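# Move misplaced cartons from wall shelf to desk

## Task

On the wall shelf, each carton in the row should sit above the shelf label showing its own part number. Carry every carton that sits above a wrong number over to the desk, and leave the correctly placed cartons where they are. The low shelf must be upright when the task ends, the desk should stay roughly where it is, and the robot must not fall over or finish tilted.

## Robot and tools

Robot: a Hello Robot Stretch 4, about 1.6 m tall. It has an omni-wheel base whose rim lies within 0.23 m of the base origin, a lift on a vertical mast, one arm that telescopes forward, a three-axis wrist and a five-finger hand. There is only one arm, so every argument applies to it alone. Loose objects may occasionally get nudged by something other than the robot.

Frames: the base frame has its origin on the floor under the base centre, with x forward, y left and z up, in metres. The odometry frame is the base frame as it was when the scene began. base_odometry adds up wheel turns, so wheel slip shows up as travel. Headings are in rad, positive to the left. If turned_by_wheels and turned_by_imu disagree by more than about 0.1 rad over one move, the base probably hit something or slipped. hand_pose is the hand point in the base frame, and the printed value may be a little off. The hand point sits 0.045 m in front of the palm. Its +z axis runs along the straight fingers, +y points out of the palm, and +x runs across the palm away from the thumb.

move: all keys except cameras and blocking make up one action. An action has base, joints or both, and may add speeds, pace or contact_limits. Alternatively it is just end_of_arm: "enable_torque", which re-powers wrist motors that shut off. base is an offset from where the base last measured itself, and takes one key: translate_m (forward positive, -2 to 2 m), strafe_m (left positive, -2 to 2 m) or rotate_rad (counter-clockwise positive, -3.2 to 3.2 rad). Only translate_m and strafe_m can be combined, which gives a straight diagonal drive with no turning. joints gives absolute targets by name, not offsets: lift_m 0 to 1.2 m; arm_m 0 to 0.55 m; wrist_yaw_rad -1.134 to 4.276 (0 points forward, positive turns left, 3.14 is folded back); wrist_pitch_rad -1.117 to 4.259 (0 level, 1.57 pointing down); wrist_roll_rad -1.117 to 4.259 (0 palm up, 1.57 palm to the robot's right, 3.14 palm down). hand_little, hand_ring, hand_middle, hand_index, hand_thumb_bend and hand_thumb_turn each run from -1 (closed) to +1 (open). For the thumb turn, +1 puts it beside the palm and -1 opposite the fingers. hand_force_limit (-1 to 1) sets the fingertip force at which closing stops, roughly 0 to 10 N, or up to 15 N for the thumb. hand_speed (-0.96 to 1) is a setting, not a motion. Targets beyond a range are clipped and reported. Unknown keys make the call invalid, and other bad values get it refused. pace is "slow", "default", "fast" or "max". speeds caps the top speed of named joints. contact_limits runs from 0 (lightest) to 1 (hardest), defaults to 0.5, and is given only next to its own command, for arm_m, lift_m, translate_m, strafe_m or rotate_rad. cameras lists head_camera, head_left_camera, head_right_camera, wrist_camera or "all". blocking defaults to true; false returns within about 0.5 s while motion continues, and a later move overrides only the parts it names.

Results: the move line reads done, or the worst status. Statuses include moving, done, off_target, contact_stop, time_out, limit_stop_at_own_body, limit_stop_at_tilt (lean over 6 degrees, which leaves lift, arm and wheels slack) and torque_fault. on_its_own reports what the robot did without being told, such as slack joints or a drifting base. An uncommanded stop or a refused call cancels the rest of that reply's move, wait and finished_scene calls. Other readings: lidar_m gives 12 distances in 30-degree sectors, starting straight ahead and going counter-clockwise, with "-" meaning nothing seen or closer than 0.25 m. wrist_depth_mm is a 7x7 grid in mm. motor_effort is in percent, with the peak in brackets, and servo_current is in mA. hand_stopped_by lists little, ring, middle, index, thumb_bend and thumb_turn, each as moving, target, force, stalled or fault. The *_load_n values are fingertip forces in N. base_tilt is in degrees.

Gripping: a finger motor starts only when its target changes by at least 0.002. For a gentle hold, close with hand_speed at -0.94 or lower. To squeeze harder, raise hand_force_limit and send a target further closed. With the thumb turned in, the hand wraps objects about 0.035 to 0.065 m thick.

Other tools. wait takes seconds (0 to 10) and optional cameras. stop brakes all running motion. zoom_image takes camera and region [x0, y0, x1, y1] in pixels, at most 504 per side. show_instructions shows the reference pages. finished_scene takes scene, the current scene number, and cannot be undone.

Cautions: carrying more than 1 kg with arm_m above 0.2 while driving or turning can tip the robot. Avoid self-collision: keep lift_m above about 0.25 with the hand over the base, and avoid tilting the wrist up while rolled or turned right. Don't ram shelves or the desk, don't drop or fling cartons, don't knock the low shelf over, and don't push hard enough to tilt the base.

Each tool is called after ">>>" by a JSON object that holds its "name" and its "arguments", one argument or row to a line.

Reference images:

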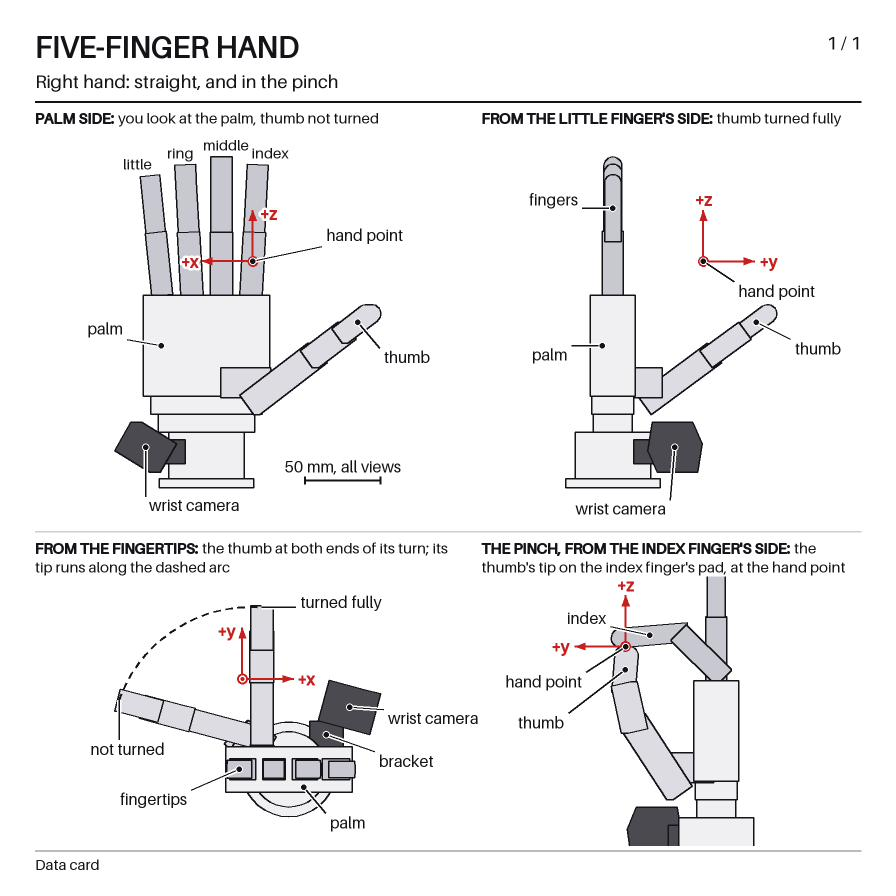

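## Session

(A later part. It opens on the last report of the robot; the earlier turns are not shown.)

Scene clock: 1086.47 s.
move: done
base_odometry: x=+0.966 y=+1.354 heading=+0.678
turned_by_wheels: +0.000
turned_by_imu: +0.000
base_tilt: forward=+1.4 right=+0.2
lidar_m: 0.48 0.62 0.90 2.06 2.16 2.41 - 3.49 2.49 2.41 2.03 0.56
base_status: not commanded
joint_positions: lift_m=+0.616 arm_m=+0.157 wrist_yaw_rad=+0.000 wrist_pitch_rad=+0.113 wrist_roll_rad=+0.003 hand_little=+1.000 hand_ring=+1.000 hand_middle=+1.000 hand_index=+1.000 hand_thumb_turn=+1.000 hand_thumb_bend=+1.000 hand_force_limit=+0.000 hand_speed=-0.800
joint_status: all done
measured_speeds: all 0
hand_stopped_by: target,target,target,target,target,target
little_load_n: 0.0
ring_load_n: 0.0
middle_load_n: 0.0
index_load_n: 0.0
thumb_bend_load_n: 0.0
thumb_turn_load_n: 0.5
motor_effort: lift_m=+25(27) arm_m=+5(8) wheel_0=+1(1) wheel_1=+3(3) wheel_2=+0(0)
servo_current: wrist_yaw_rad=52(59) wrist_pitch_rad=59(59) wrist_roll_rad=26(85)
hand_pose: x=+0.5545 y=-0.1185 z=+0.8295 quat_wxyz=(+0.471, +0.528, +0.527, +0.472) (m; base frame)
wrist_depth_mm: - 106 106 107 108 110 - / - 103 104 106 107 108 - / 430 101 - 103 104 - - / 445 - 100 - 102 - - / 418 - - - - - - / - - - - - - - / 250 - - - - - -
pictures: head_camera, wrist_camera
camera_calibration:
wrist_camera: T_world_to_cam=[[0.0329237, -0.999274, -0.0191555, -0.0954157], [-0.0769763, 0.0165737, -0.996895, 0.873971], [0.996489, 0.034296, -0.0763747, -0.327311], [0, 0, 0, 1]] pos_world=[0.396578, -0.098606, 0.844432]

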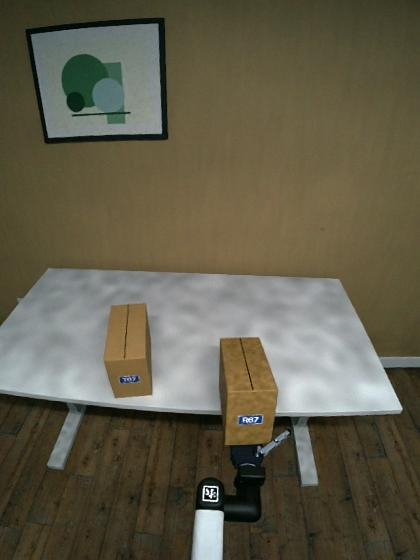

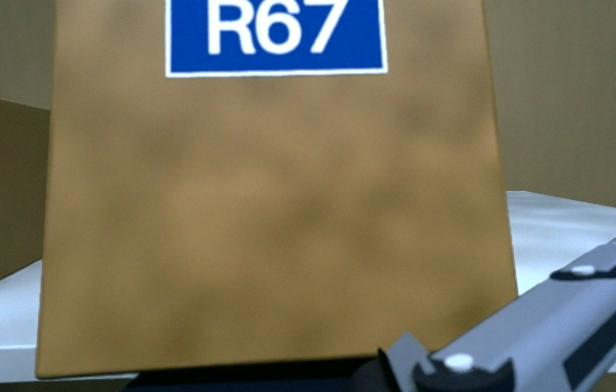

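>>> {"name": "move", "arguments": {
  "joints": {"arm_m": 0.242},
  "speeds": {"arm_m": 0.05},
  "contact_limits": {"arm_m": 0.1},
  "cameras": ["head_camera", "wrist_camera"]
}}

Scene clock: 1090.03 s.
move: done
base_odometry: x=+0.966 y=+1.354 heading=+0.678
turned_by_wheels: +0.000
turned_by_imu: +0.000
base_tilt: forward=+1.3 right=+0.2
lidar_m: 0.56 0.64 0.87 2.05 2.13 2.38 - 3.53 2.50 2.41 2.03 0.63
base_status: not commanded
joint_positions: lift_m=+0.617 arm_m=+0.242 wrist_yaw_rad=+0.000 wrist_pitch_rad=+0.113 wrist_roll_rad=+0.003 hand_little=+1.000 hand_ring=+1.000 hand_middle=+1.000 hand_index=+1.000 hand_thumb_turn=+1.000 hand_thumb_bend=+1.000 hand_force_limit=+0.000 hand_speed=-0.800
joint_status: all done
measured_speeds: all 0
hand_stopped_by: target,target,target,target,target,target
little_load_n: 0.0
ring_load_n: 0.0
middle_load_n: 0.0
index_load_n: 0.0
thumb_bend_load_n: 0.0
thumb_turn_load_n: 0.0
motor_effort: lift_m=+25(25) arm_m=+6(9) wheel_0=+1(1) wheel_1=+3(3) wheel_2=+0(0)
servo_current: wrist_yaw_rad=52(59) wrist_pitch_rad=52(59) wrist_roll_rad=52(72)
contact_limits: arm_m 0.1
hand_pose: x=+0.6395 y=-0.1185 z=+0.8295 quat_wxyz=(+0.471, +0.528, +0.527, +0.472) (m; base frame)
wrist_depth_mm: - 105 105 105 105 105 - / - 103 103 103 - 103 - / - 101 - 101 101 - - / - - - - - - - / - - - - - - - / - - - - - - - / 214 - - - - - -
pictures: head_camera, wrist_camera
camera_calibration:
wrist_camera: T_world_to_cam=[[0.0329237, -0.999274, -0.0191555, -0.098211], [-0.0769763, 0.0165737, -0.996895, 0.880507], [0.996489, 0.034296, -0.0763747, -0.411913], [0, 0, 0, 1]] pos_world=[0.481478, -0.098606, 0.844432]

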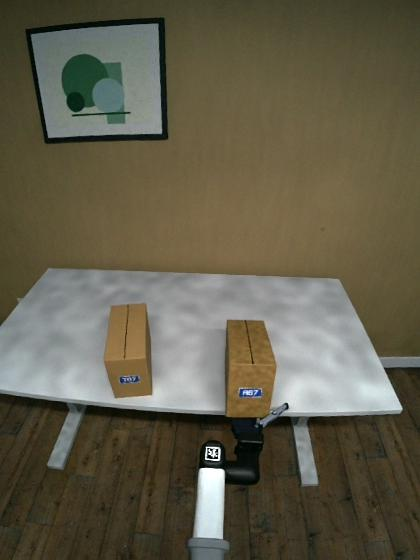

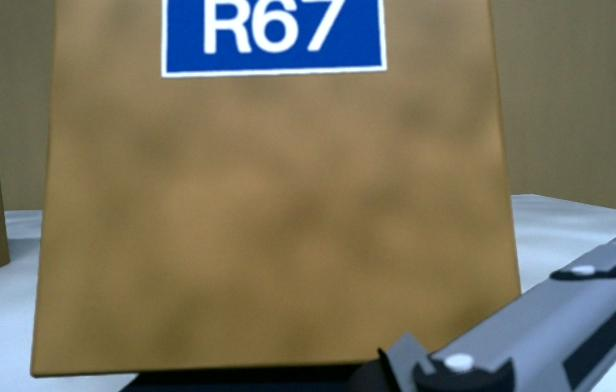

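Carton follows. Continue tilting up.

>>> {"name": "move", "arguments": {
  "joints": {"lift_m": 0.694, "wrist_pitch_rad": 0.297, "arm_m": 0.260},
  "speeds": {"lift_m": 0.049, "wrist_pitch_rad": 0.12, "arm_m": 0.012},
  "cameras": ["wrist_camera"]
}}

>>> {"name": "move", "arguments": {
  "joints": {"lift_m": 0.771, "wrist_pitch_rad": 0.506, "arm_m": 0.297},
  "speeds": {"lift_m": 0.044, "wrist_pitch_rad": 0.12, "arm_m": 0.021},
  "cameras": ["head_camera", "wrist_camera"]
}}

Scene clock: 1094.50 s.
move: done
base_odometry: x=+0.966 y=+1.354 heading=+0.678
turned_by_wheels: +0.000
turned_by_imu: +0.000
base_tilt: forward=+1.4 right=+0.2
lidar_m: 0.57 0.63 0.91 2.04 2.15 2.41 - 3.47 2.49 2.42 2.04 0.63
base_status: not commanded
joint_positions: lift_m=+0.694 arm_m=+0.260 wrist_yaw_rad=+0.000 wrist_pitch_rad=+0.303 wrist_roll_rad=+0.003 hand_little=+1.000 hand_ring=+1.000 hand_middle=+1.000 hand_index=+1.000 hand_thumb_turn=+1.000 hand_thumb_bend=+1.000 hand_force_limit=+0.000 hand_speed=-0.800
joint_status: all done
measured_speeds: all 0
hand_stopped_by: target,target,target,target,target,target
little_load_n: 0.5
ring_load_n: 0.0
middle_load_n: 0.0
index_load_n: 0.0
thumb_bend_load_n: 0.0
thumb_turn_load_n: 0.0
motor_effort: lift_m=+24(26) arm_m=+6(8) wheel_0=+1(1) wheel_1=+3(3) wheel_2=+0(0)
servo_current: wrist_yaw_rad=46(59) wrist_pitch_rad=52(59) wrist_roll_rad=46(65)
hand_pose: x=+0.6600 y=-0.1185 z=+0.8631 quat_wxyz=(+0.418, +0.571, +0.569, +0.419) (m; base frame)
wrist_depth_mm: - 112 112 111 111 111 - / - 109 109 109 109 109 - / - 107 107 106 106 - - / - 105 104 103 103 - - / 102 102 102 101 101 - - / 101 - - - - - - / 256 - - - - - -
pictures: wrist_camera
camera_calibration:
wrist_camera: T_world_to_cam=[[0.028706, -0.999274, -0.0250291, -0.0903922], [-0.264019, 0.0165706, -0.964375, 1.01092], [0.96409, 0.0342915, -0.263352, -0.247063], [0, 0, 0, 1]] pos_world=[0.507689, -0.098606, 0.907583]

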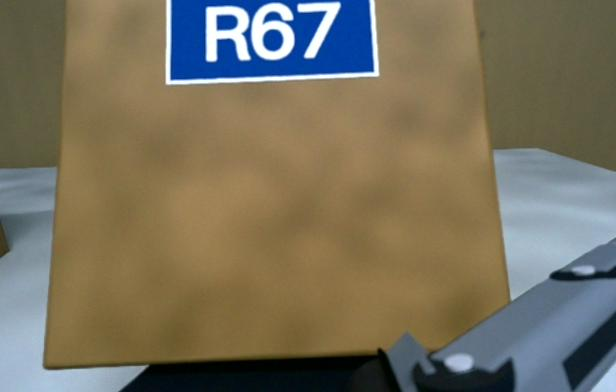

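Scene clock: 1096.67 s.
move: done
base_odometry: x=+0.966 y=+1.354 heading=+0.678
turned_by_wheels: +0.000
turned_by_imu: +0.000
base_tilt: forward=+1.4 right=+0.2
lidar_m: 0.60 0.65 0.86 2.05 2.16 2.41 - 3.49 2.50 2.42 2.03 0.65
base_status: not commanded
joint_positions: lift_m=+0.771 arm_m=+0.297 wrist_yaw_rad=+0.000 wrist_pitch_rad=+0.510 wrist_roll_rad=+0.003 hand_little=+1.000 hand_ring=+1.000 hand_middle=+1.000 hand_index=+1.000 hand_thumb_turn=+1.000 hand_thumb_bend=+1.000 hand_force_limit=+0.000 hand_speed=-0.800
joint_status: all done
measured_speeds: all 0
hand_stopped_by: target,target,target,target,target,target
little_load_n: 0.0
ring_load_n: 0.0
middle_load_n: 0.0
index_load_n: 0.0
thumb_bend_load_n: 0.0
thumb_turn_load_n: 0.0
motor_effort: lift_m=+23(25) arm_m=+6(8) wheel_0=+1(1) wheel_1=+2(3) wheel_2=+0(0)
servo_current: wrist_yaw_rad=46(65) wrist_pitch_rad=46(65) wrist_roll_rad=46(72)
hand_pose: x=+0.6903 y=-0.1185 z=+0.8931 quat_wxyz=(+0.357, +0.611, +0.609, +0.358) (m; base frame)
wrist_depth_mm: - 117 116 116 115 115 - / - 114 114 113 112 - - / - 111 - 110 110 - - / - 109 108 107 107 - - / - 106 105 105 105 - - / 104 104 103 102 103 102 - / 281 277 - 102 - - -
pictures: head_camera, wrist_camera
camera_calibration:
wrist_camera: T_world_to_cam=[[0.0228903, -0.999273, -0.0304982, -0.0816084], [-0.457005, 0.0166734, -0.889308, 1.11405], [0.88917, 0.0342944, -0.456291, -0.0442649], [0, 0, 0, 1]] pos_world=[0.550355, -0.098606, 0.968049]

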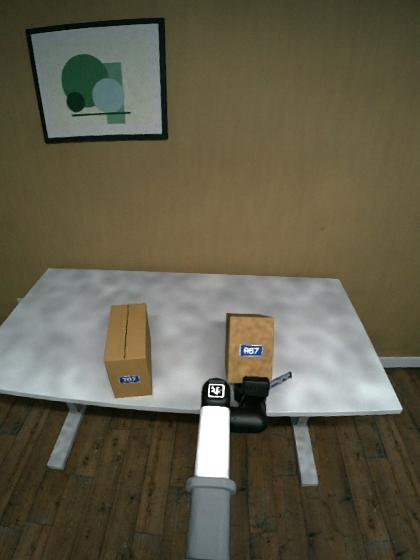

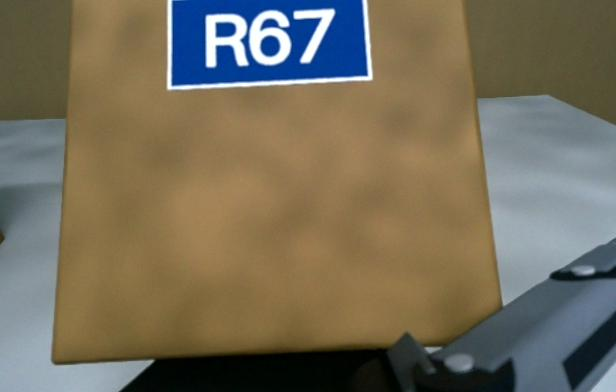

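>>> {"name": "move", "arguments": {
  "joints": {"lift_m": 0.801, "wrist_pitch_rad": 0.592, "arm_m": 0.317},
  "speeds": {"lift_m": 0.035, "wrist_pitch_rad": 0.1, "arm_m": 0.023},
  "cameras": ["head_camera", "wrist_camera"]
}}

Scene clock: 1099.43 s.
move: done
base_odometry: x=+0.966 y=+1.354 heading=+0.678
turned_by_wheels: +0.000
turned_by_imu: +0.000
base_tilt: forward=+1.4 right=+0.2
lidar_m: 0.60 0.64 0.87 2.06 2.16 2.43 - 3.52 2.50 2.42 2.04 0.64
base_status: not commanded
joint_positions: lift_m=+0.801 arm_m=+0.317 wrist_yaw_rad=+0.000 wrist_pitch_rad=+0.596 wrist_roll_rad=+0.003 hand_little=+1.000 hand_ring=+1.000 hand_middle=+1.000 hand_index=+1.000 hand_thumb_turn=+1.000 hand_thumb_bend=+1.000 hand_force_limit=+0.000 hand_speed=-0.800
joint_status: all done
measured_speeds: all 0
hand_stopped_by: target,target,target,target,target,target
little_load_n: 0.0
ring_load_n: 0.5
middle_load_n: 0.0
index_load_n: 0.0
thumb_bend_load_n: 0.0
thumb_turn_load_n: 0.0
motor_effort: lift_m=+23(25) arm_m=+5(9) wheel_0=+1(1) wheel_1=+3(3) wheel_2=+0(0)
servo_current: wrist_yaw_rad=52(52) wrist_pitch_rad=46(59) wrist_roll_rad=39(59)
hand_pose: x=+0.7047 y=-0.1185 z=+0.9043 quat_wxyz=(+0.331, +0.626, +0.624, +0.331) (m; base frame)
wrist_depth_mm: - 119 118 117 116 116 - / - 116 115 115 114 - - / - 113 - 112 111 110 - / - 110 110 109 109 107 - / - 107 107 107 106 - - / 105 105 105 104 104 104 - / 290 282 103 108 - - -
pictures: head_camera, wrist_camera
camera_calibration:
wrist_camera: T_world_to_cam=[[0.020276, -0.999269, -0.0323999, -0.0780243], [-0.531582, 0.0166715, -0.846843, 1.1447], [0.846764, 0.0343938, -0.530855, 0.0452137], [0, 0, 0, 1]] pos_world=[0.571798, -0.0986061, 0.990854]

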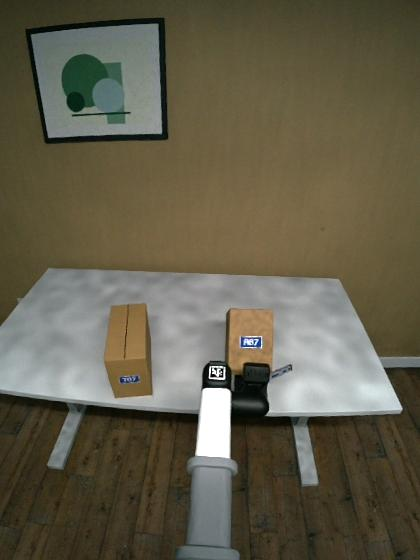

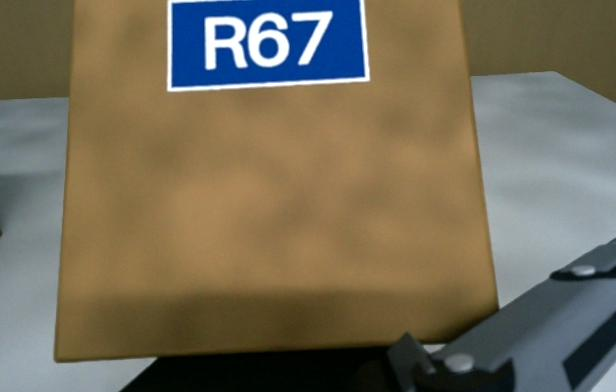

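>>> {"name": "move", "arguments": {
  "joints": {"lift_m": 0.832, "arm_m": 0.286},
  "speeds": {"lift_m": 0.03, "arm_m": 0.03},
  "cameras": ["wrist_camera"]
}}

>>> {"name": "move", "arguments": {
  "joints": {"lift_m": 0.859, "arm_m": 0.257},
  "speeds": {"lift_m": 0.03, "arm_m": 0.03},
  "cameras": ["head_camera", "wrist_camera"]
}}

Scene clock: 1103.87 s.
move: done
base_odometry: x=+0.966 y=+1.354 heading=+0.678
turned_by_wheels: +0.000
turned_by_imu: +0.000
base_tilt: forward=+1.3 right=+0.2
lidar_m: 0.59 0.63 0.87 2.06 2.15 2.42 - 3.54 2.53 2.42 2.05 0.65
base_status: not commanded
joint_positions: lift_m=+0.832 arm_m=+0.286 wrist_yaw_rad=+0.000 wrist_pitch_rad=+0.596 wrist_roll_rad=+0.003 hand_little=+1.000 hand_ring=+1.000 hand_middle=+1.000 hand_index=+1.000 hand_thumb_turn=+1.000 hand_thumb_bend=+1.000 hand_force_limit=+0.000 hand_speed=-0.800
joint_status: all done
measured_speeds: all 0
hand_stopped_by: target,target,target,target,target,target
little_load_n: 0.0
ring_load_n: 0.5
middle_load_n: 0.0
index_load_n: 0.0
thumb_bend_load_n: 0.0
thumb_turn_load_n: 0.0
motor_effort: lift_m=+22(24) arm_m=-5(9) wheel_0=+1(1) wheel_1=+3(3) wheel_2=+0(0)
servo_current: wrist_yaw_rad=46(52) wrist_pitch_rad=46(52) wrist_roll_rad=39(59)
hand_pose: x=+0.6739 y=-0.1185 z=+0.9353 quat_wxyz=(+0.331, +0.626, +0.624, +0.331) (m; base frame)
wrist_depth_mm: - 168 167 167 166 - - / - 163 163 162 160 - - / - 159 159 158 157 - - / - 156 154 154 153 - - / 433 151 150 150 150 - - / - - 148 146 146 - - / - - - 117 - - -
pictures: wrist_camera
camera_calibration:
wrist_camera: T_world_to_cam=[[0.0202745, -0.999269, -0.0324008, -0.0763937], [-0.531698, 0.0166683, -0.84677, 1.15457], [0.846691, 0.0343953, -0.530972, 0.0879095], [0, 0, 0, 1]] pos_world=[0.540998, -0.0986061, 1.02185]

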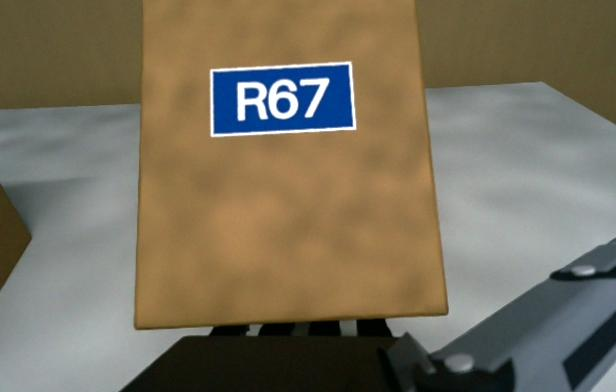

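Scene clock: 1105.20 s.
move: done
base_odometry: x=+0.966 y=+1.354 heading=+0.678
turned_by_wheels: +0.000
turned_by_imu: +0.000
base_tilt: forward=+1.4 right=+0.1
lidar_m: 0.58 0.64 0.88 2.06 2.16 2.40 - 3.53 2.51 2.38 2.00 0.65
base_status: not commanded
joint_positions: lift_m=+0.859 arm_m=+0.257 wrist_yaw_rad=+0.000 wrist_pitch_rad=+0.596 wrist_roll_rad=+0.003 hand_little=+1.000 hand_ring=+1.000 hand_middle=+1.000 hand_index=+1.000 hand_thumb_turn=+1.000 hand_thumb_bend=+1.000 hand_force_limit=+0.000 hand_speed=-0.800
joint_status: all done
measured_speeds: all 0
hand_stopped_by: target,target,target,target,target,target
little_load_n: 0.0
ring_load_n: 0.5
middle_load_n: 0.0
index_load_n: 0.0
thumb_bend_load_n: 0.0
thumb_turn_load_n: 0.0
motor_effort: lift_m=+22(24) arm_m=-5(8) wheel_0=+1(1) wheel_1=+3(3) wheel_2=+0(0)
servo_current: wrist_yaw_rad=52(52) wrist_pitch_rad=46(52) wrist_roll_rad=52(65)
hand_pose: x=+0.6449 y=-0.1185 z=+0.9623 quat_wxyz=(+0.331, +0.626, +0.624, +0.331) (m; base frame)
wrist_depth_mm: - - 213 211 210 - - / - - 206 206 204 - - / - - 202 200 199 - - / 452 - 196 195 193 - - / 452 - 191 190 189 - - / 410 - 187 186 185 - - / - - - 117 - - -
pictures: head_camera, wrist_camera
camera_calibration:
wrist_camera: T_world_to_cam=[[0.0202709, -0.999269, -0.0324067, -0.0749196], [-0.531699, 0.0166752, -0.84677, 1.1621], [0.846691, 0.0343954, -0.530972, 0.126853], [0, 0, 0, 1]] pos_world=[0.511998, -0.0986061, 1.04895]

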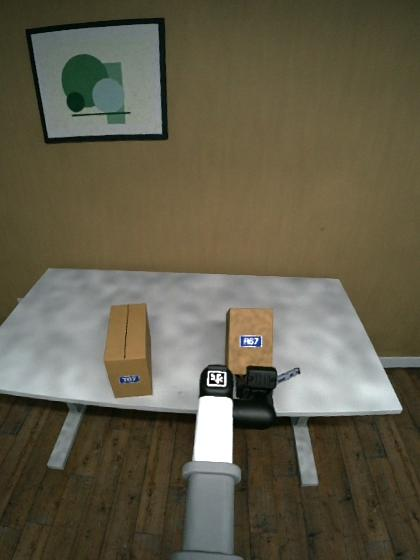

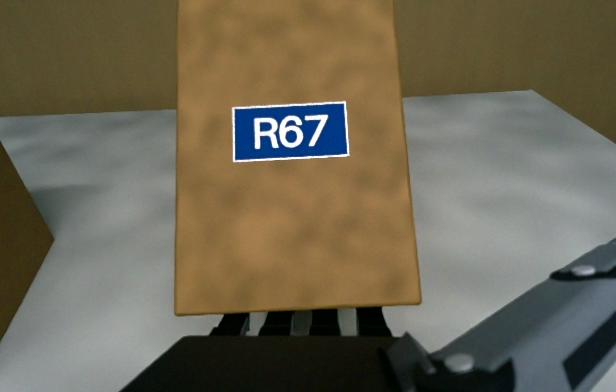

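>>> {"name": "move", "arguments": {
  "joints": {"lift_m": 0.863, "arm_m": 0.252},
  "speeds": {"lift_m": 0.03, "arm_m": 0.03}
}}

>>> {"name": "move", "arguments": {
  "joints": {"lift_m": 0.772, "arm_m": 0.1925, "wrist_pitch_rad": 0.372},
  "speeds": {"lift_m": 0.06, "arm_m": 0.036, "wrist_pitch_rad": 0.14},
  "cameras": ["head_camera", "wrist_camera"]
}}

Scene clock: 1109.00 s.
move: done
base_odometry: x=+0.966 y=+1.354 heading=+0.678
turned_by_wheels: +0.000
turned_by_imu: +0.000
base_tilt: forward=+1.3 right=+0.2
lidar_m: 0.60 0.64 0.87 2.07 2.11 2.41 - 3.53 2.50 2.42 2.04 0.64
base_status: not commanded
joint_positions: lift_m=+0.863 arm_m=+0.252 wrist_yaw_rad=+0.000 wrist_pitch_rad=+0.596 wrist_roll_rad=+0.003 hand_little=+1.000 hand_ring=+1.000 hand_middle=+1.000 hand_index=+1.000 hand_thumb_turn=+1.000 hand_thumb_bend=+1.000 hand_force_limit=+0.000 hand_speed=-0.800
joint_status: all done
measured_speeds: all 0
hand_stopped_by: target,target,target,target,target,target
little_load_n: 0.0
ring_load_n: 0.5
middle_load_n: 0.0
index_load_n: 0.0
thumb_bend_load_n: 0.0
thumb_turn_load_n: 0.0
motor_effort: lift_m=+22(24) arm_m=-5(6) wheel_0=+0(1) wheel_1=+3(3) wheel_2=+0(0)
servo_current: wrist_yaw_rad=52(52) wrist_pitch_rad=46(52) wrist_roll_rad=46(59)
hand_pose: x=+0.6399 y=-0.1185 z=+0.9663 quat_wxyz=(+0.331, +0.626, +0.624, +0.331) (m; base frame)
wrist_depth_mm: - - 219 217 217 - - / - - 214 211 211 - - / - - 208 206 206 - - / 452 - 202 201 200 - - / 462 - 198 196 195 - - / 421 - 193 192 192 - - / - - - 117 - - -
pictures: none

Scene clock: 1111.03 s.
move: done
base_odometry: x=+0.966 y=+1.354 heading=+0.678
turned_by_wheels: +0.000
turned_by_imu: +0.000
base_tilt: forward=+1.3 right=+0.2
lidar_m: 0.58 0.62 0.88 2.07 2.15 2.40 - 3.50 2.51 2.38 2.05 0.65
base_status: not commanded
joint_positions: lift_m=+0.772 arm_m=+0.193 wrist_yaw_rad=+0.000 wrist_pitch_rad=+0.392 wrist_roll_rad=+0.003 hand_little=+1.000 hand_ring=+1.000 hand_middle=+1.000 hand_index=+1.000 hand_thumb_turn=+1.000 hand_thumb_bend=+1.000 hand_force_limit=+0.000 hand_speed=-0.800
joint_status: all done
measured_speeds: all 0
hand_stopped_by: target,target,target,target,target,target
little_load_n: 0.0
ring_load_n: 1.0
middle_load_n: 0.0
index_load_n: 0.0
thumb_bend_load_n: 0.0
thumb_turn_load_n: 0.0
motor_effort: lift_m=+18(21) arm_m=-5(7) wheel_0=+1(1) wheel_1=+2(3) wheel_2=+0(0)
servo_current: wrist_yaw_rad=52(59) wrist_pitch_rad=111(137) wrist_roll_rad=39(72)
hand_pose: x=+0.5911 y=-0.1185 z=+0.9212 quat_wxyz=(+0.393, +0.589, +0.587, +0.394) (m; base frame)
wrist_depth_mm: - - 212 212 211 - - / - - 208 207 206 - - / 455 - 204 203 202 - - / 452 - 200 200 198 - - / 462 - 197 196 195 - - / - - 194 193 192 - - / - - - 117 - - -
pictures: head_camera, wrist_camera
camera_calibration:
wrist_camera: T_world_to_cam=[[0.0263354, -0.999273, -0.0275807, -0.0832048], [-0.348632, 0.0166769, -0.937111, 1.07372], [0.93689, 0.0342947, -0.347939, -0.0712841], [0, 0, 0, 1]] pos_world=[0.44331, -0.098606, 0.979099]

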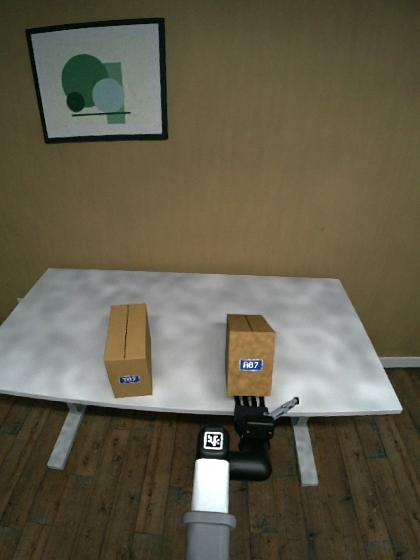

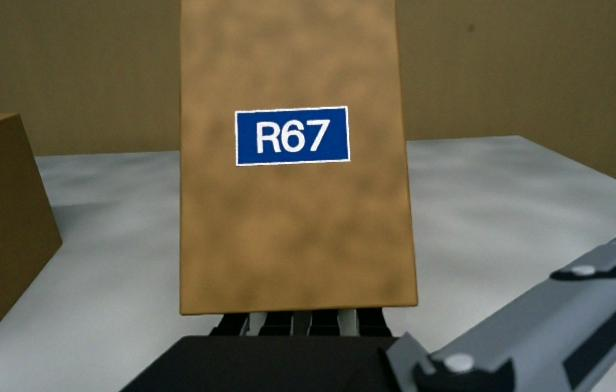

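>>> {"name": "move", "arguments": {
  "joints": {"lift_m": 0.650, "arm_m": 0.156, "wrist_pitch_rad": 0.122},
  "speeds": {"lift_m": 0.06, "arm_m": 0.018, "wrist_pitch_rad": 0.132},
  "cameras": ["head_camera", "wrist_camera"]
}}

Scene clock: 1115.03 s.
move: off_target
base_odometry: x=+0.966 y=+1.354 heading=+0.678
turned_by_wheels: +0.000
turned_by_imu: +0.000
base_tilt: forward=+1.4 right=+0.3
lidar_m: 0.56 0.64 0.91 2.06 2.16 2.40 - 3.50 2.50 2.40 2.05 0.62
base_status: not commanded
joint_positions: lift_m=+0.650 arm_m=+0.156 wrist_yaw_rad=+0.000 wrist_pitch_rad=+0.147 wrist_roll_rad=+0.003 hand_little=+1.000 hand_ring=+1.000 hand_middle=+1.000 hand_index=+1.000 hand_thumb_turn=+1.000 hand_thumb_bend=+1.000 hand_force_limit=+0.000 hand_speed=-0.800
joint_status: wrist_pitch_rad off_target (ended at +0.147, target +0.122); the others done
measured_speeds: all 0
hand_stopped_by: target,target,target,target,target,target
little_load_n: 0.0
ring_load_n: 1.0
middle_load_n: 0.0
index_load_n: 0.0
thumb_bend_load_n: 0.0
thumb_turn_load_n: 0.0
on_its_own: wrist_pitch_rad is at rest, and its servo_current (156 mA) is outside its rest range (0 to 130 mA)
motor_effort: lift_m=+19(20) arm_m=-5(8) wheel_0=+1(1) wheel_1=+2(3) wheel_2=+0(0)
servo_current: wrist_yaw_rad=46(65) wrist_pitch_rad=156(182) wrist_roll_rad=33(59)
hand_pose: x=+0.5548 y=-0.1185 z=+0.8552 quat_wxyz=(+0.461, +0.536, +0.535, +0.462) (m; base frame)
wrist_depth_mm: - - 207 206 206 - - / - - 204 204 202 - - / 449 - 201 201 200 - - / 462 - 199 198 198 - - / 459 - 196 195 195 - - / - - 195 193 191 - - / 271 265 - 117 - - -
pictures: head_camera, wrist_camera
camera_calibration:
wrist_camera: T_world_to_cam=[[0.0322445, -0.999274, -0.0202705, -0.0936013], [-0.11108, 0.0165725, -0.993673, 0.915713], [0.993288, 0.0342921, -0.110465, -0.294618], [0, 0, 0, 1]] pos_world=[0.397376, -0.098606, 0.875477]

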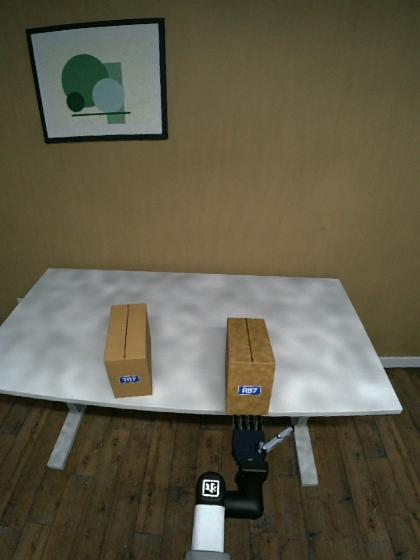

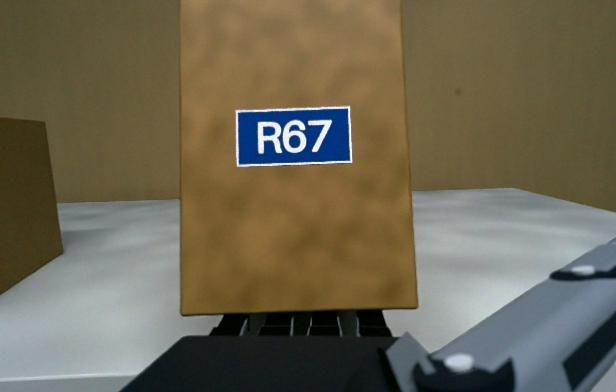

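>>> {"name": "move", "arguments": {
  "joints": {"arm_m": 0.135},
  "speeds": {"arm_m": 0.03}
}}

>>> {"name": "move", "arguments": {
  "joints": {"lift_m": 0.552, "arm_m": 0.129, "wrist_pitch_rad": -0.1},
  "speeds": {"lift_m": 0.06, "arm_m": 0.01, "wrist_pitch_rad": 0.15},
  "cameras": ["head_camera", "wrist_camera"]
}}

>>> {"name": "move", "arguments": {
  "joints": {"lift_m": 0.505},
  "speeds": {"lift_m": 0.05},
  "cameras": ["wrist_camera"]
}}

Scene clock: 1121.30 s.
move: done
base_odometry: x=+0.966 y=+1.354 heading=+0.678
turned_by_wheels: +0.000
turned_by_imu: +0.000
base_tilt: forward=+1.4 right=+0.3
lidar_m: 0.54 0.63 0.88 2.06 2.15 2.39 - 3.53 2.51 2.41 2.04 0.63
base_status: not commanded
joint_positions: lift_m=+0.650 arm_m=+0.135 wrist_yaw_rad=+0.000 wrist_pitch_rad=+0.147 wrist_roll_rad=+0.003 hand_little=+1.000 hand_ring=+1.000 hand_middle=+1.000 hand_index=+1.000 hand_thumb_turn=+1.000 hand_thumb_bend=+1.000 hand_force_limit=+0.000 hand_speed=-0.800
joint_status: all done
measured_speeds: all 0
hand_stopped_by: target,target,target,target,target,target
little_load_n: 0.0
ring_load_n: 1.0
middle_load_n: 1.0
index_load_n: 0.0
thumb_bend_load_n: 0.0
thumb_turn_load_n: 0.0
on_its_own: wrist_pitch_rad is at rest, and its servo_current (143 mA) is outside its rest range (0 to 130 mA)
motor_effort: lift_m=+19(19) arm_m=-6(9) wheel_0=+0(1) wheel_1=+2(3) wheel_2=+1(1)
servo_current: wrist_yaw_rad=52(52) wrist_pitch_rad=143(156) wrist_roll_rad=59(72)
hand_pose: x=+0.5338 y=-0.1185 z=+0.8552 quat_wxyz=(+0.461, +0.536, +0.535, +0.462) (m; base frame)
wrist_depth_mm: - - 209 206 202 - - / - - 208 203 200 - - / 430 - 205 199 197 - - / 452 - 201 197 195 - - / 436 - 200 195 193 - - / - - 198 193 191 - - / 279 276 - 117 - - -
pictures: none

Scene clock: 1123.43 s.
move: off_target
base_odometry: x=+0.966 y=+1.354 heading=+0.678
turned_by_wheels: +0.000
turned_by_imu: +0.000
base_tilt: forward=+1.3 right=+0.3
lidar_m: 0.53 0.63 0.90 2.07 2.14 2.40 - 3.52 2.52 2.42 2.05 0.63
base_status: not commanded
joint_positions: lift_m=+0.552 arm_m=+0.129 wrist_yaw_rad=+0.000 wrist_pitch_rad=-0.073 wrist_roll_rad=+0.003 hand_little=+1.000 hand_ring=+1.000 hand_middle=+1.000 hand_index=+1.000 hand_thumb_turn=+1.000 hand_thumb_bend=+1.000 hand_force_limit=+0.000 hand_speed=-0.800
joint_status: wrist_pitch_rad off_target (ended at -0.073, target -0.100); the others done
measured_speeds: all 0
hand_stopped_by: target,target,target,target,target,target
little_load_n: 0.0
ring_load_n: 0.5
middle_load_n: 1.0
index_load_n: 0.0
thumb_bend_load_n: 0.0
thumb_turn_load_n: 0.0
on_its_own: wrist_pitch_rad is at rest, and its servo_current (169 mA) is outside its rest range (0 to 130 mA)
motor_effort: lift_m=+20(21) arm_m=-5(8) wheel_0=+0(0) wheel_1=+3(3) wheel_2=+1(1)
servo_current: wrist_yaw_rad=52(59) wrist_pitch_rad=169(228) wrist_roll_rad=39(65)
hand_pose: x=+0.5164 y=-0.1185 z=+0.8062 quat_wxyz=(+0.517, +0.482, +0.481, +0.519) (m; base frame)
wrist_depth_mm: 1138 1118 219 214 211 - - / - - 213 209 206 - - / 421 - 209 205 202 - - / 442 - 205 202 198 - - / 442 - 202 197 194 - - / 273 268 198 193 191 257 - / 268 265 - 117 - - -
pictures: head_camera, wrist_camera
camera_calibration:
wrist_camera: T_world_to_cam=[[0.0358843, -0.999276, -0.0126398, -0.101289], [0.108637, 0.0164735, -0.993945, 0.749581], [0.993434, 0.0342938, 0.109149, -0.439094], [0, 0, 0, 1]] pos_world=[0.358413, -0.098506, 0.791689]

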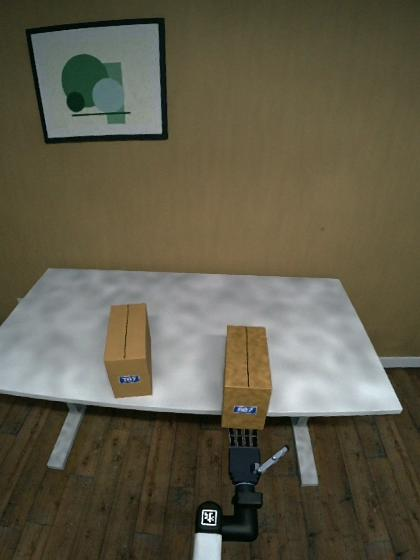

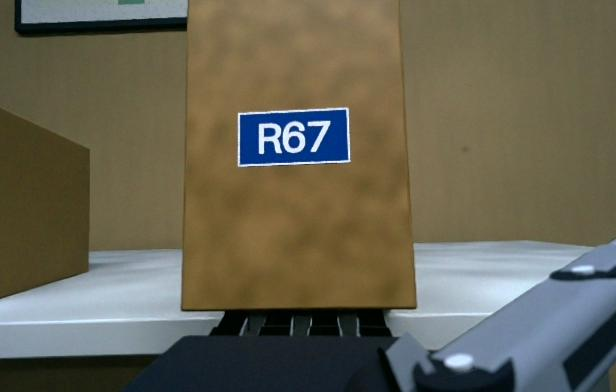

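Scene clock: 1124.83 s.
move: done
base_odometry: x=+0.966 y=+1.354 heading=+0.678
turned_by_wheels: +0.000
turned_by_imu: +0.000
base_tilt: forward=+1.3 right=+0.3
lidar_m: 0.52 0.63 0.88 2.06 2.16 2.41 - 3.51 2.49 2.41 2.06 0.62
base_status: not commanded
joint_positions: lift_m=+0.505 arm_m=+0.129 wrist_yaw_rad=+0.000 wrist_pitch_rad=-0.091 wrist_roll_rad=+0.003 hand_little=+1.000 hand_ring=+1.000 hand_middle=+1.000 hand_index=+1.000 hand_thumb_turn=+1.000 hand_thumb_bend=+1.000 hand_force_limit=+0.000 hand_speed=-0.800
joint_status: all done
measured_speeds: all 0
hand_stopped_by: target,target,target,target,target,target
little_load_n: 0.0
ring_load_n: 0.0
middle_load_n: 0.0
index_load_n: 0.0
thumb_bend_load_n: 0.0
thumb_turn_load_n: 0.0
motor_effort: lift_m=+16(20) arm_m=-5(5) wheel_0=+0(0) wheel_1=+2(3) wheel_2=+1(1)
servo_current: wrist_yaw_rad=46(59) wrist_pitch_rad=59(169) wrist_roll_rad=26(52)
hand_pose: x=+0.5150 y=-0.1185 z=+0.7634 quat_wxyz=(+0.522, +0.478, +0.476, +0.523) (m; base frame)
wrist_depth_mm: 1160 1138 213 208 205 - - / - - 209 204 202 - - / 442 - 206 202 200 - - / 442 - 203 200 196 - - / 415 - 201 197 193 258 - / 272 267 264 262 259 257 - / - - - 117 - - -
pictures: wrist_camera
camera_calibration:
wrist_camera: T_world_to_cam=[[0.0361024, -0.999276, -0.0120053, -0.102378], [0.126169, 0.0164746, -0.991872, 0.696542], [0.991352, 0.0342942, 0.126673, -0.445357], [0, 0, 0, 1]] pos_world=[0.357319, -0.098506, 0.746066]

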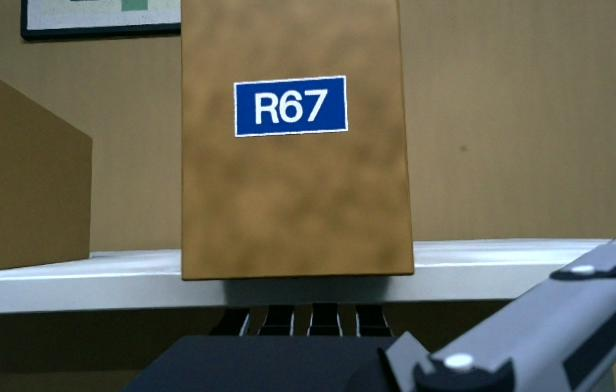

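>>> {"name": "move", "arguments": {
  "joints": {"arm_m": 0.02}
}}

>>> {"name": "move", "arguments": {
  "joints": {"lift_m": 0.61, "wrist_pitch_rad": 0.0}
}}

>>> {"name": "move", "arguments": {
  "joints": {"arm_m": 0.205},
  "speeds": {"arm_m": 0.06},
  "contact_limits": {"arm_m": 0.1},
  "cameras": ["head_camera", "wrist_camera"]
}}

Scene clock: 1129.20 s.
move: done
base_odometry: x=+0.966 y=+1.354 heading=+0.678
turned_by_wheels: +0.000
turned_by_imu: +0.000
base_tilt: forward=+1.3 right=+0.2
lidar_m: 0.50 0.63 0.87 2.06 2.16 2.40 - 3.53 2.50 2.41 2.04 0.64
base_status: not commanded
joint_positions: lift_m=+0.505 arm_m=+0.020 wrist_yaw_rad=+0.000 wrist_pitch_rad=-0.091 wrist_roll_rad=+0.003 hand_little=+1.000 hand_ring=+1.000 hand_middle=+1.000 hand_index=+1.000 hand_thumb_turn=+1.000 hand_thumb_bend=+1.000 hand_force_limit=+0.000 hand_speed=-0.800
joint_status: all done
measured_speeds: all 0
hand_stopped_by: target,target,target,target,target,target
little_load_n: 0.0
ring_load_n: 0.0
middle_load_n: 0.0
index_load_n: 0.0
thumb_bend_load_n: 0.0
thumb_turn_load_n: 0.0
motor_effort: lift_m=+16(16) arm_m=-6(8) wheel_0=+0(0) wheel_1=+2(3) wheel_2=+1(1)
servo_current: wrist_yaw_rad=52(59) wrist_pitch_rad=59(59) wrist_roll_rad=33(65)
hand_pose: x=+0.4061 y=-0.1185 z=+0.7634 quat_wxyz=(+0.522, +0.477, +0.476, +0.523) (m; base frame)
wrist_depth_mm: 1255 1255 - - - - - / - - 324 322 - - - / 439 - 319 317 - - - / 430 603 314 310 309 - - / 424 597 310 309 - - - / - - - 186 - - - / - - - 117 - - -
pictures: none

Scene clock: 1130.67 s.
move: done
base_odometry: x=+0.966 y=+1.354 heading=+0.678
turned_by_wheels: +0.000
turned_by_imu: +0.000
base_tilt: forward=+1.4 right=+0.2
lidar_m: 0.53 0.65 0.88 2.07 2.17 2.40 - 3.51 2.48 2.41 2.03 0.63
base_status: not commanded
joint_positions: lift_m=+0.610 arm_m=+0.020 wrist_yaw_rad=+0.000 wrist_pitch_rad=+0.002 wrist_roll_rad=+0.003 hand_little=+1.000 hand_ring=+1.000 hand_middle=+1.000 hand_index=+1.000 hand_thumb_turn=+1.000 hand_thumb_bend=+1.000 hand_force_limit=+0.000 hand_speed=-0.800
joint_status: all done
measured_speeds: all 0
hand_stopped_by: target,target,target,target,target,target
little_load_n: 0.0
ring_load_n: 0.0
middle_load_n: 0.0
index_load_n: -0.5
thumb_bend_load_n: 0.0
thumb_turn_load_n: 0.0
motor_effort: lift_m=+21(24) arm_m=-5(6) wheel_0=+0(0) wheel_1=+2(3) wheel_2=+1(1)
servo_current: wrist_yaw_rad=52(59) wrist_pitch_rad=46(59) wrist_roll_rad=46(72)
hand_pose: x=+0.4125 y=-0.1185 z=+0.8478 quat_wxyz=(+0.499, +0.501, +0.500, +0.500) (m; base frame)
wrist_depth_mm: 1205 1160 - - - - - / - - - - - - - / - - 306 304 - - - / 424 603 307 304 300 - - / 421 591 304 301 300 - - / 421 - 306 301 208 - - / - - - 117 - - -
pictures: none

Scene clock: 1134.20 s.
move: done
base_odometry: x=+0.966 y=+1.354 heading=+0.678
turned_by_wheels: +0.000
turned_by_imu: +0.000
base_tilt: forward=+1.4 right=+0.2
lidar_m: 0.60 0.60 0.88 2.06 2.15 2.40 - 3.51 2.51 2.42 2.01 0.63
base_status: not commanded
joint_positions: lift_m=+0.610 arm_m=+0.205 wrist_yaw_rad=+0.000 wrist_pitch_rad=+0.002 wrist_roll_rad=+0.003 hand_little=+1.000 hand_ring=+1.000 hand_middle=+1.000 hand_index=+1.000 hand_thumb_turn=+1.000 hand_thumb_bend=+1.000 hand_force_limit=+0.000 hand_speed=-0.800
joint_status: all done
measured_speeds: all 0
hand_stopped_by: target,target,target,target,target,target
little_load_n: 0.0
ring_load_n: -0.5
middle_load_n: -1.0
index_load_n: 0.0
thumb_bend_load_n: 0.0
thumb_turn_load_n: 0.0
motor_effort: lift_m=+21(21) arm_m=+7(9) wheel_0=+0(0) wheel_1=+3(3) wheel_2=+0(1)
servo_current: wrist_yaw_rad=46(59) wrist_pitch_rad=39(52) wrist_roll_rad=46(72)
contact_limits: arm_m 0.1
hand_pose: x=+0.5972 y=-0.1185 z=+0.8478 quat_wxyz=(+0.499, +0.501, +0.500, +0.500) (m; base frame)
wrist_depth_mm: - - - - - - - / - - - - - - - / - - 221 226 227 - - / 459 - 220 225 228 - - / 459 - 220 224 227 - - / - - 219 223 193 - - / 283 282 - 117 - - -
pictures: head_camera, wrist_camera
camera_calibration:
wrist_camera: T_world_to_cam=[[0.0348379, -0.999276, -0.0152847, -0.100896], [0.034123, 0.0164744, -0.999282, 0.831041], [0.99881, 0.0342914, 0.0346723, -0.463888], [0, 0, 0, 1]] pos_world=[0.438494, -0.098606, 0.844986]

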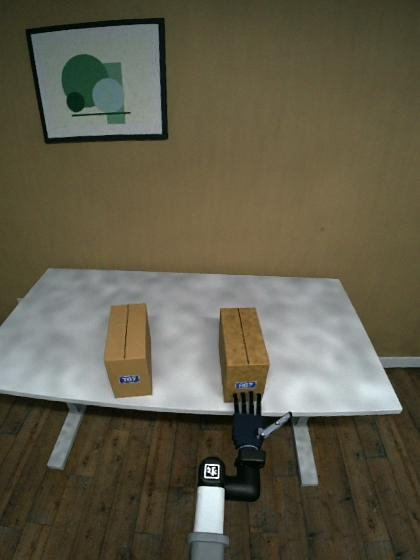

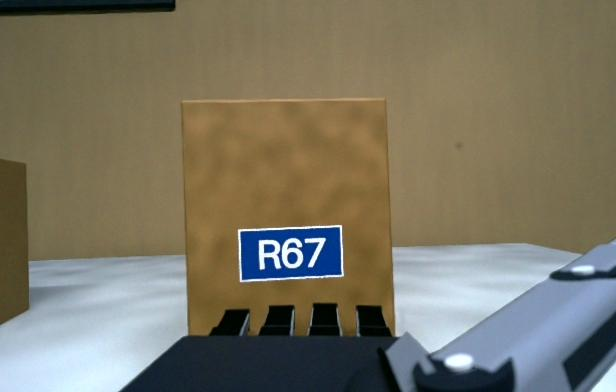

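>>> {"name": "move", "arguments": {
  "joints": {"arm_m": 0.0},
  "base": {"translate_m": -0.3},
  "cameras": ["head_camera"]
}}

>>> {"name": "move", "arguments": {
  "base": {"rotate_rad": 3.14},
  "pace": "fast",
  "cameras": ["head_camera"]
}}

Scene clock: 1138.73 s.
move: done
base_odometry: x=+0.732 y=+1.166 heading=+0.678
turned_by_wheels: +0.000
turned_by_imu: -0.001
base_tilt: forward=+1.2 right=+0.2
lidar_m: 0.90 0.93 2.16 2.06 1.99 2.38 - 3.52 2.58 2.43 2.48 0.93
base_status: done
joint_positions: lift_m=+0.610 arm_m=+0.002 wrist_yaw_rad=+0.000 wrist_pitch_rad=+0.002 wrist_roll_rad=+0.003 hand_little=+1.000 hand_ring=+1.000 hand_middle=+1.000 hand_index=+1.000 hand_thumb_turn=+1.000 hand_thumb_bend=+1.000 hand_force_limit=+0.000 hand_speed=-0.800
joint_status: all done
joint sent to its limit — arm_m, lower limit.
measured_speeds: all 0
hand_stopped_by: target,target,target,target,target,target
little_load_n: 0.0
ring_load_n: 0.0
middle_load_n: 0.0
index_load_n: 0.0
thumb_bend_load_n: 0.0
thumb_turn_load_n: 0.5
motor_effort: lift_m=+21(21) arm_m=-5(8) wheel_0=+0(9) wheel_1=+0(6) wheel_2=+0(15)
servo_current: wrist_yaw_rad=46(59) wrist_pitch_rad=39(52) wrist_roll_rad=39(65)
hand_pose: x=+0.3942 y=-0.1185 z=+0.8477 quat_wxyz=(+0.499, +0.501, +0.500, +0.500) (m; base frame)
wrist_depth_mm: 1499 1499 1499 - - - - / - - - - - - - / - - - - - - - / - 732 - - - - - / - 732 - - - - - / - - - 187 - - - / - - - 117 - - -
pictures: head_camera

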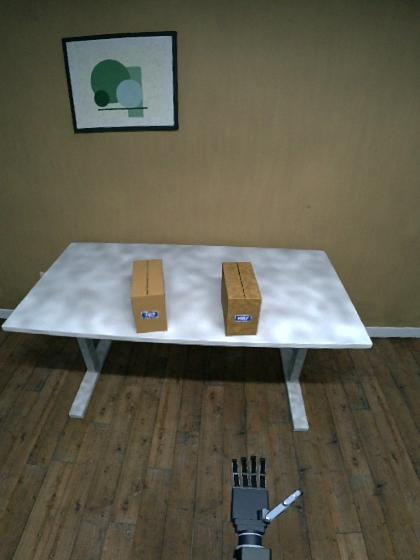

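Scene clock: 1141.17 s.
move: done
base_odometry: x=+0.732 y=+1.166 heading=-2.465
turned_by_wheels: +3.140
turned_by_imu: +3.064
base_tilt: forward=+1.3 right=+0.3
lidar_m: 4.07 3.56 2.58 2.42 2.51 0.95 0.90 0.94 1.27 2.05 1.95 2.33
base_status: done
joint_positions: lift_m=+0.610 arm_m=+0.002 wrist_yaw_rad=+0.000 wrist_pitch_rad=+0.002 wrist_roll_rad=+0.003 hand_little=+1.000 hand_ring=+1.000 hand_middle=+1.000 hand_index=+1.000 hand_thumb_turn=+1.000 hand_thumb_bend=+1.000 hand_force_limit=+0.000 hand_speed=-0.800
joint_status: not commanded
measured_speeds: all 0
hand_stopped_by: target,target,target,target,target,target
little_load_n: 0.0
ring_load_n: 0.0
middle_load_n: 0.0
index_load_n: 0.0
thumb_bend_load_n: 0.0
thumb_turn_load_n: 0.0
motor_effort: lift_m=+20(21) arm_m=-6(6) wheel_0=+0(10) wheel_1=+2(8) wheel_2=+1(14)
servo_current: wrist_yaw_rad=52(59) wrist_pitch_rad=39(52) wrist_roll_rad=20(78)
hand_pose: x=+0.3943 y=-0.1185 z=+0.8478 quat_wxyz=(+0.499, +0.501, +0.500, +0.500) (m; base frame)
wrist_depth_mm: - - - - - - - / - - - - - - - / - - - - - - - / - - - - - - - / - - - - - - - / - - - - - - - / - - - 117 - - -
pictures: head_camera

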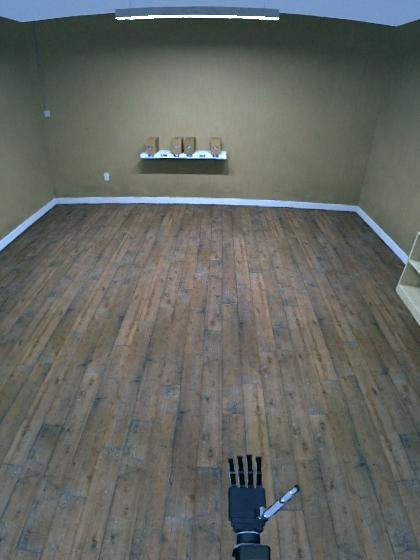

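>>> {"name": "zoom_image", "arguments": {
  "camera": "head_camera",
  "region": [130, 120, 240, 190]
}}

Scaled by 4.582 from the camera's 420x560 image, which has a finer 1200x1600 frame.

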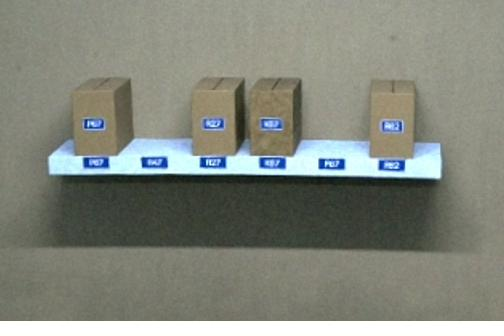

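>>> {"name": "finished_scene", "arguments": {
  "scene": 1
}}

The scene is finished: the task was done.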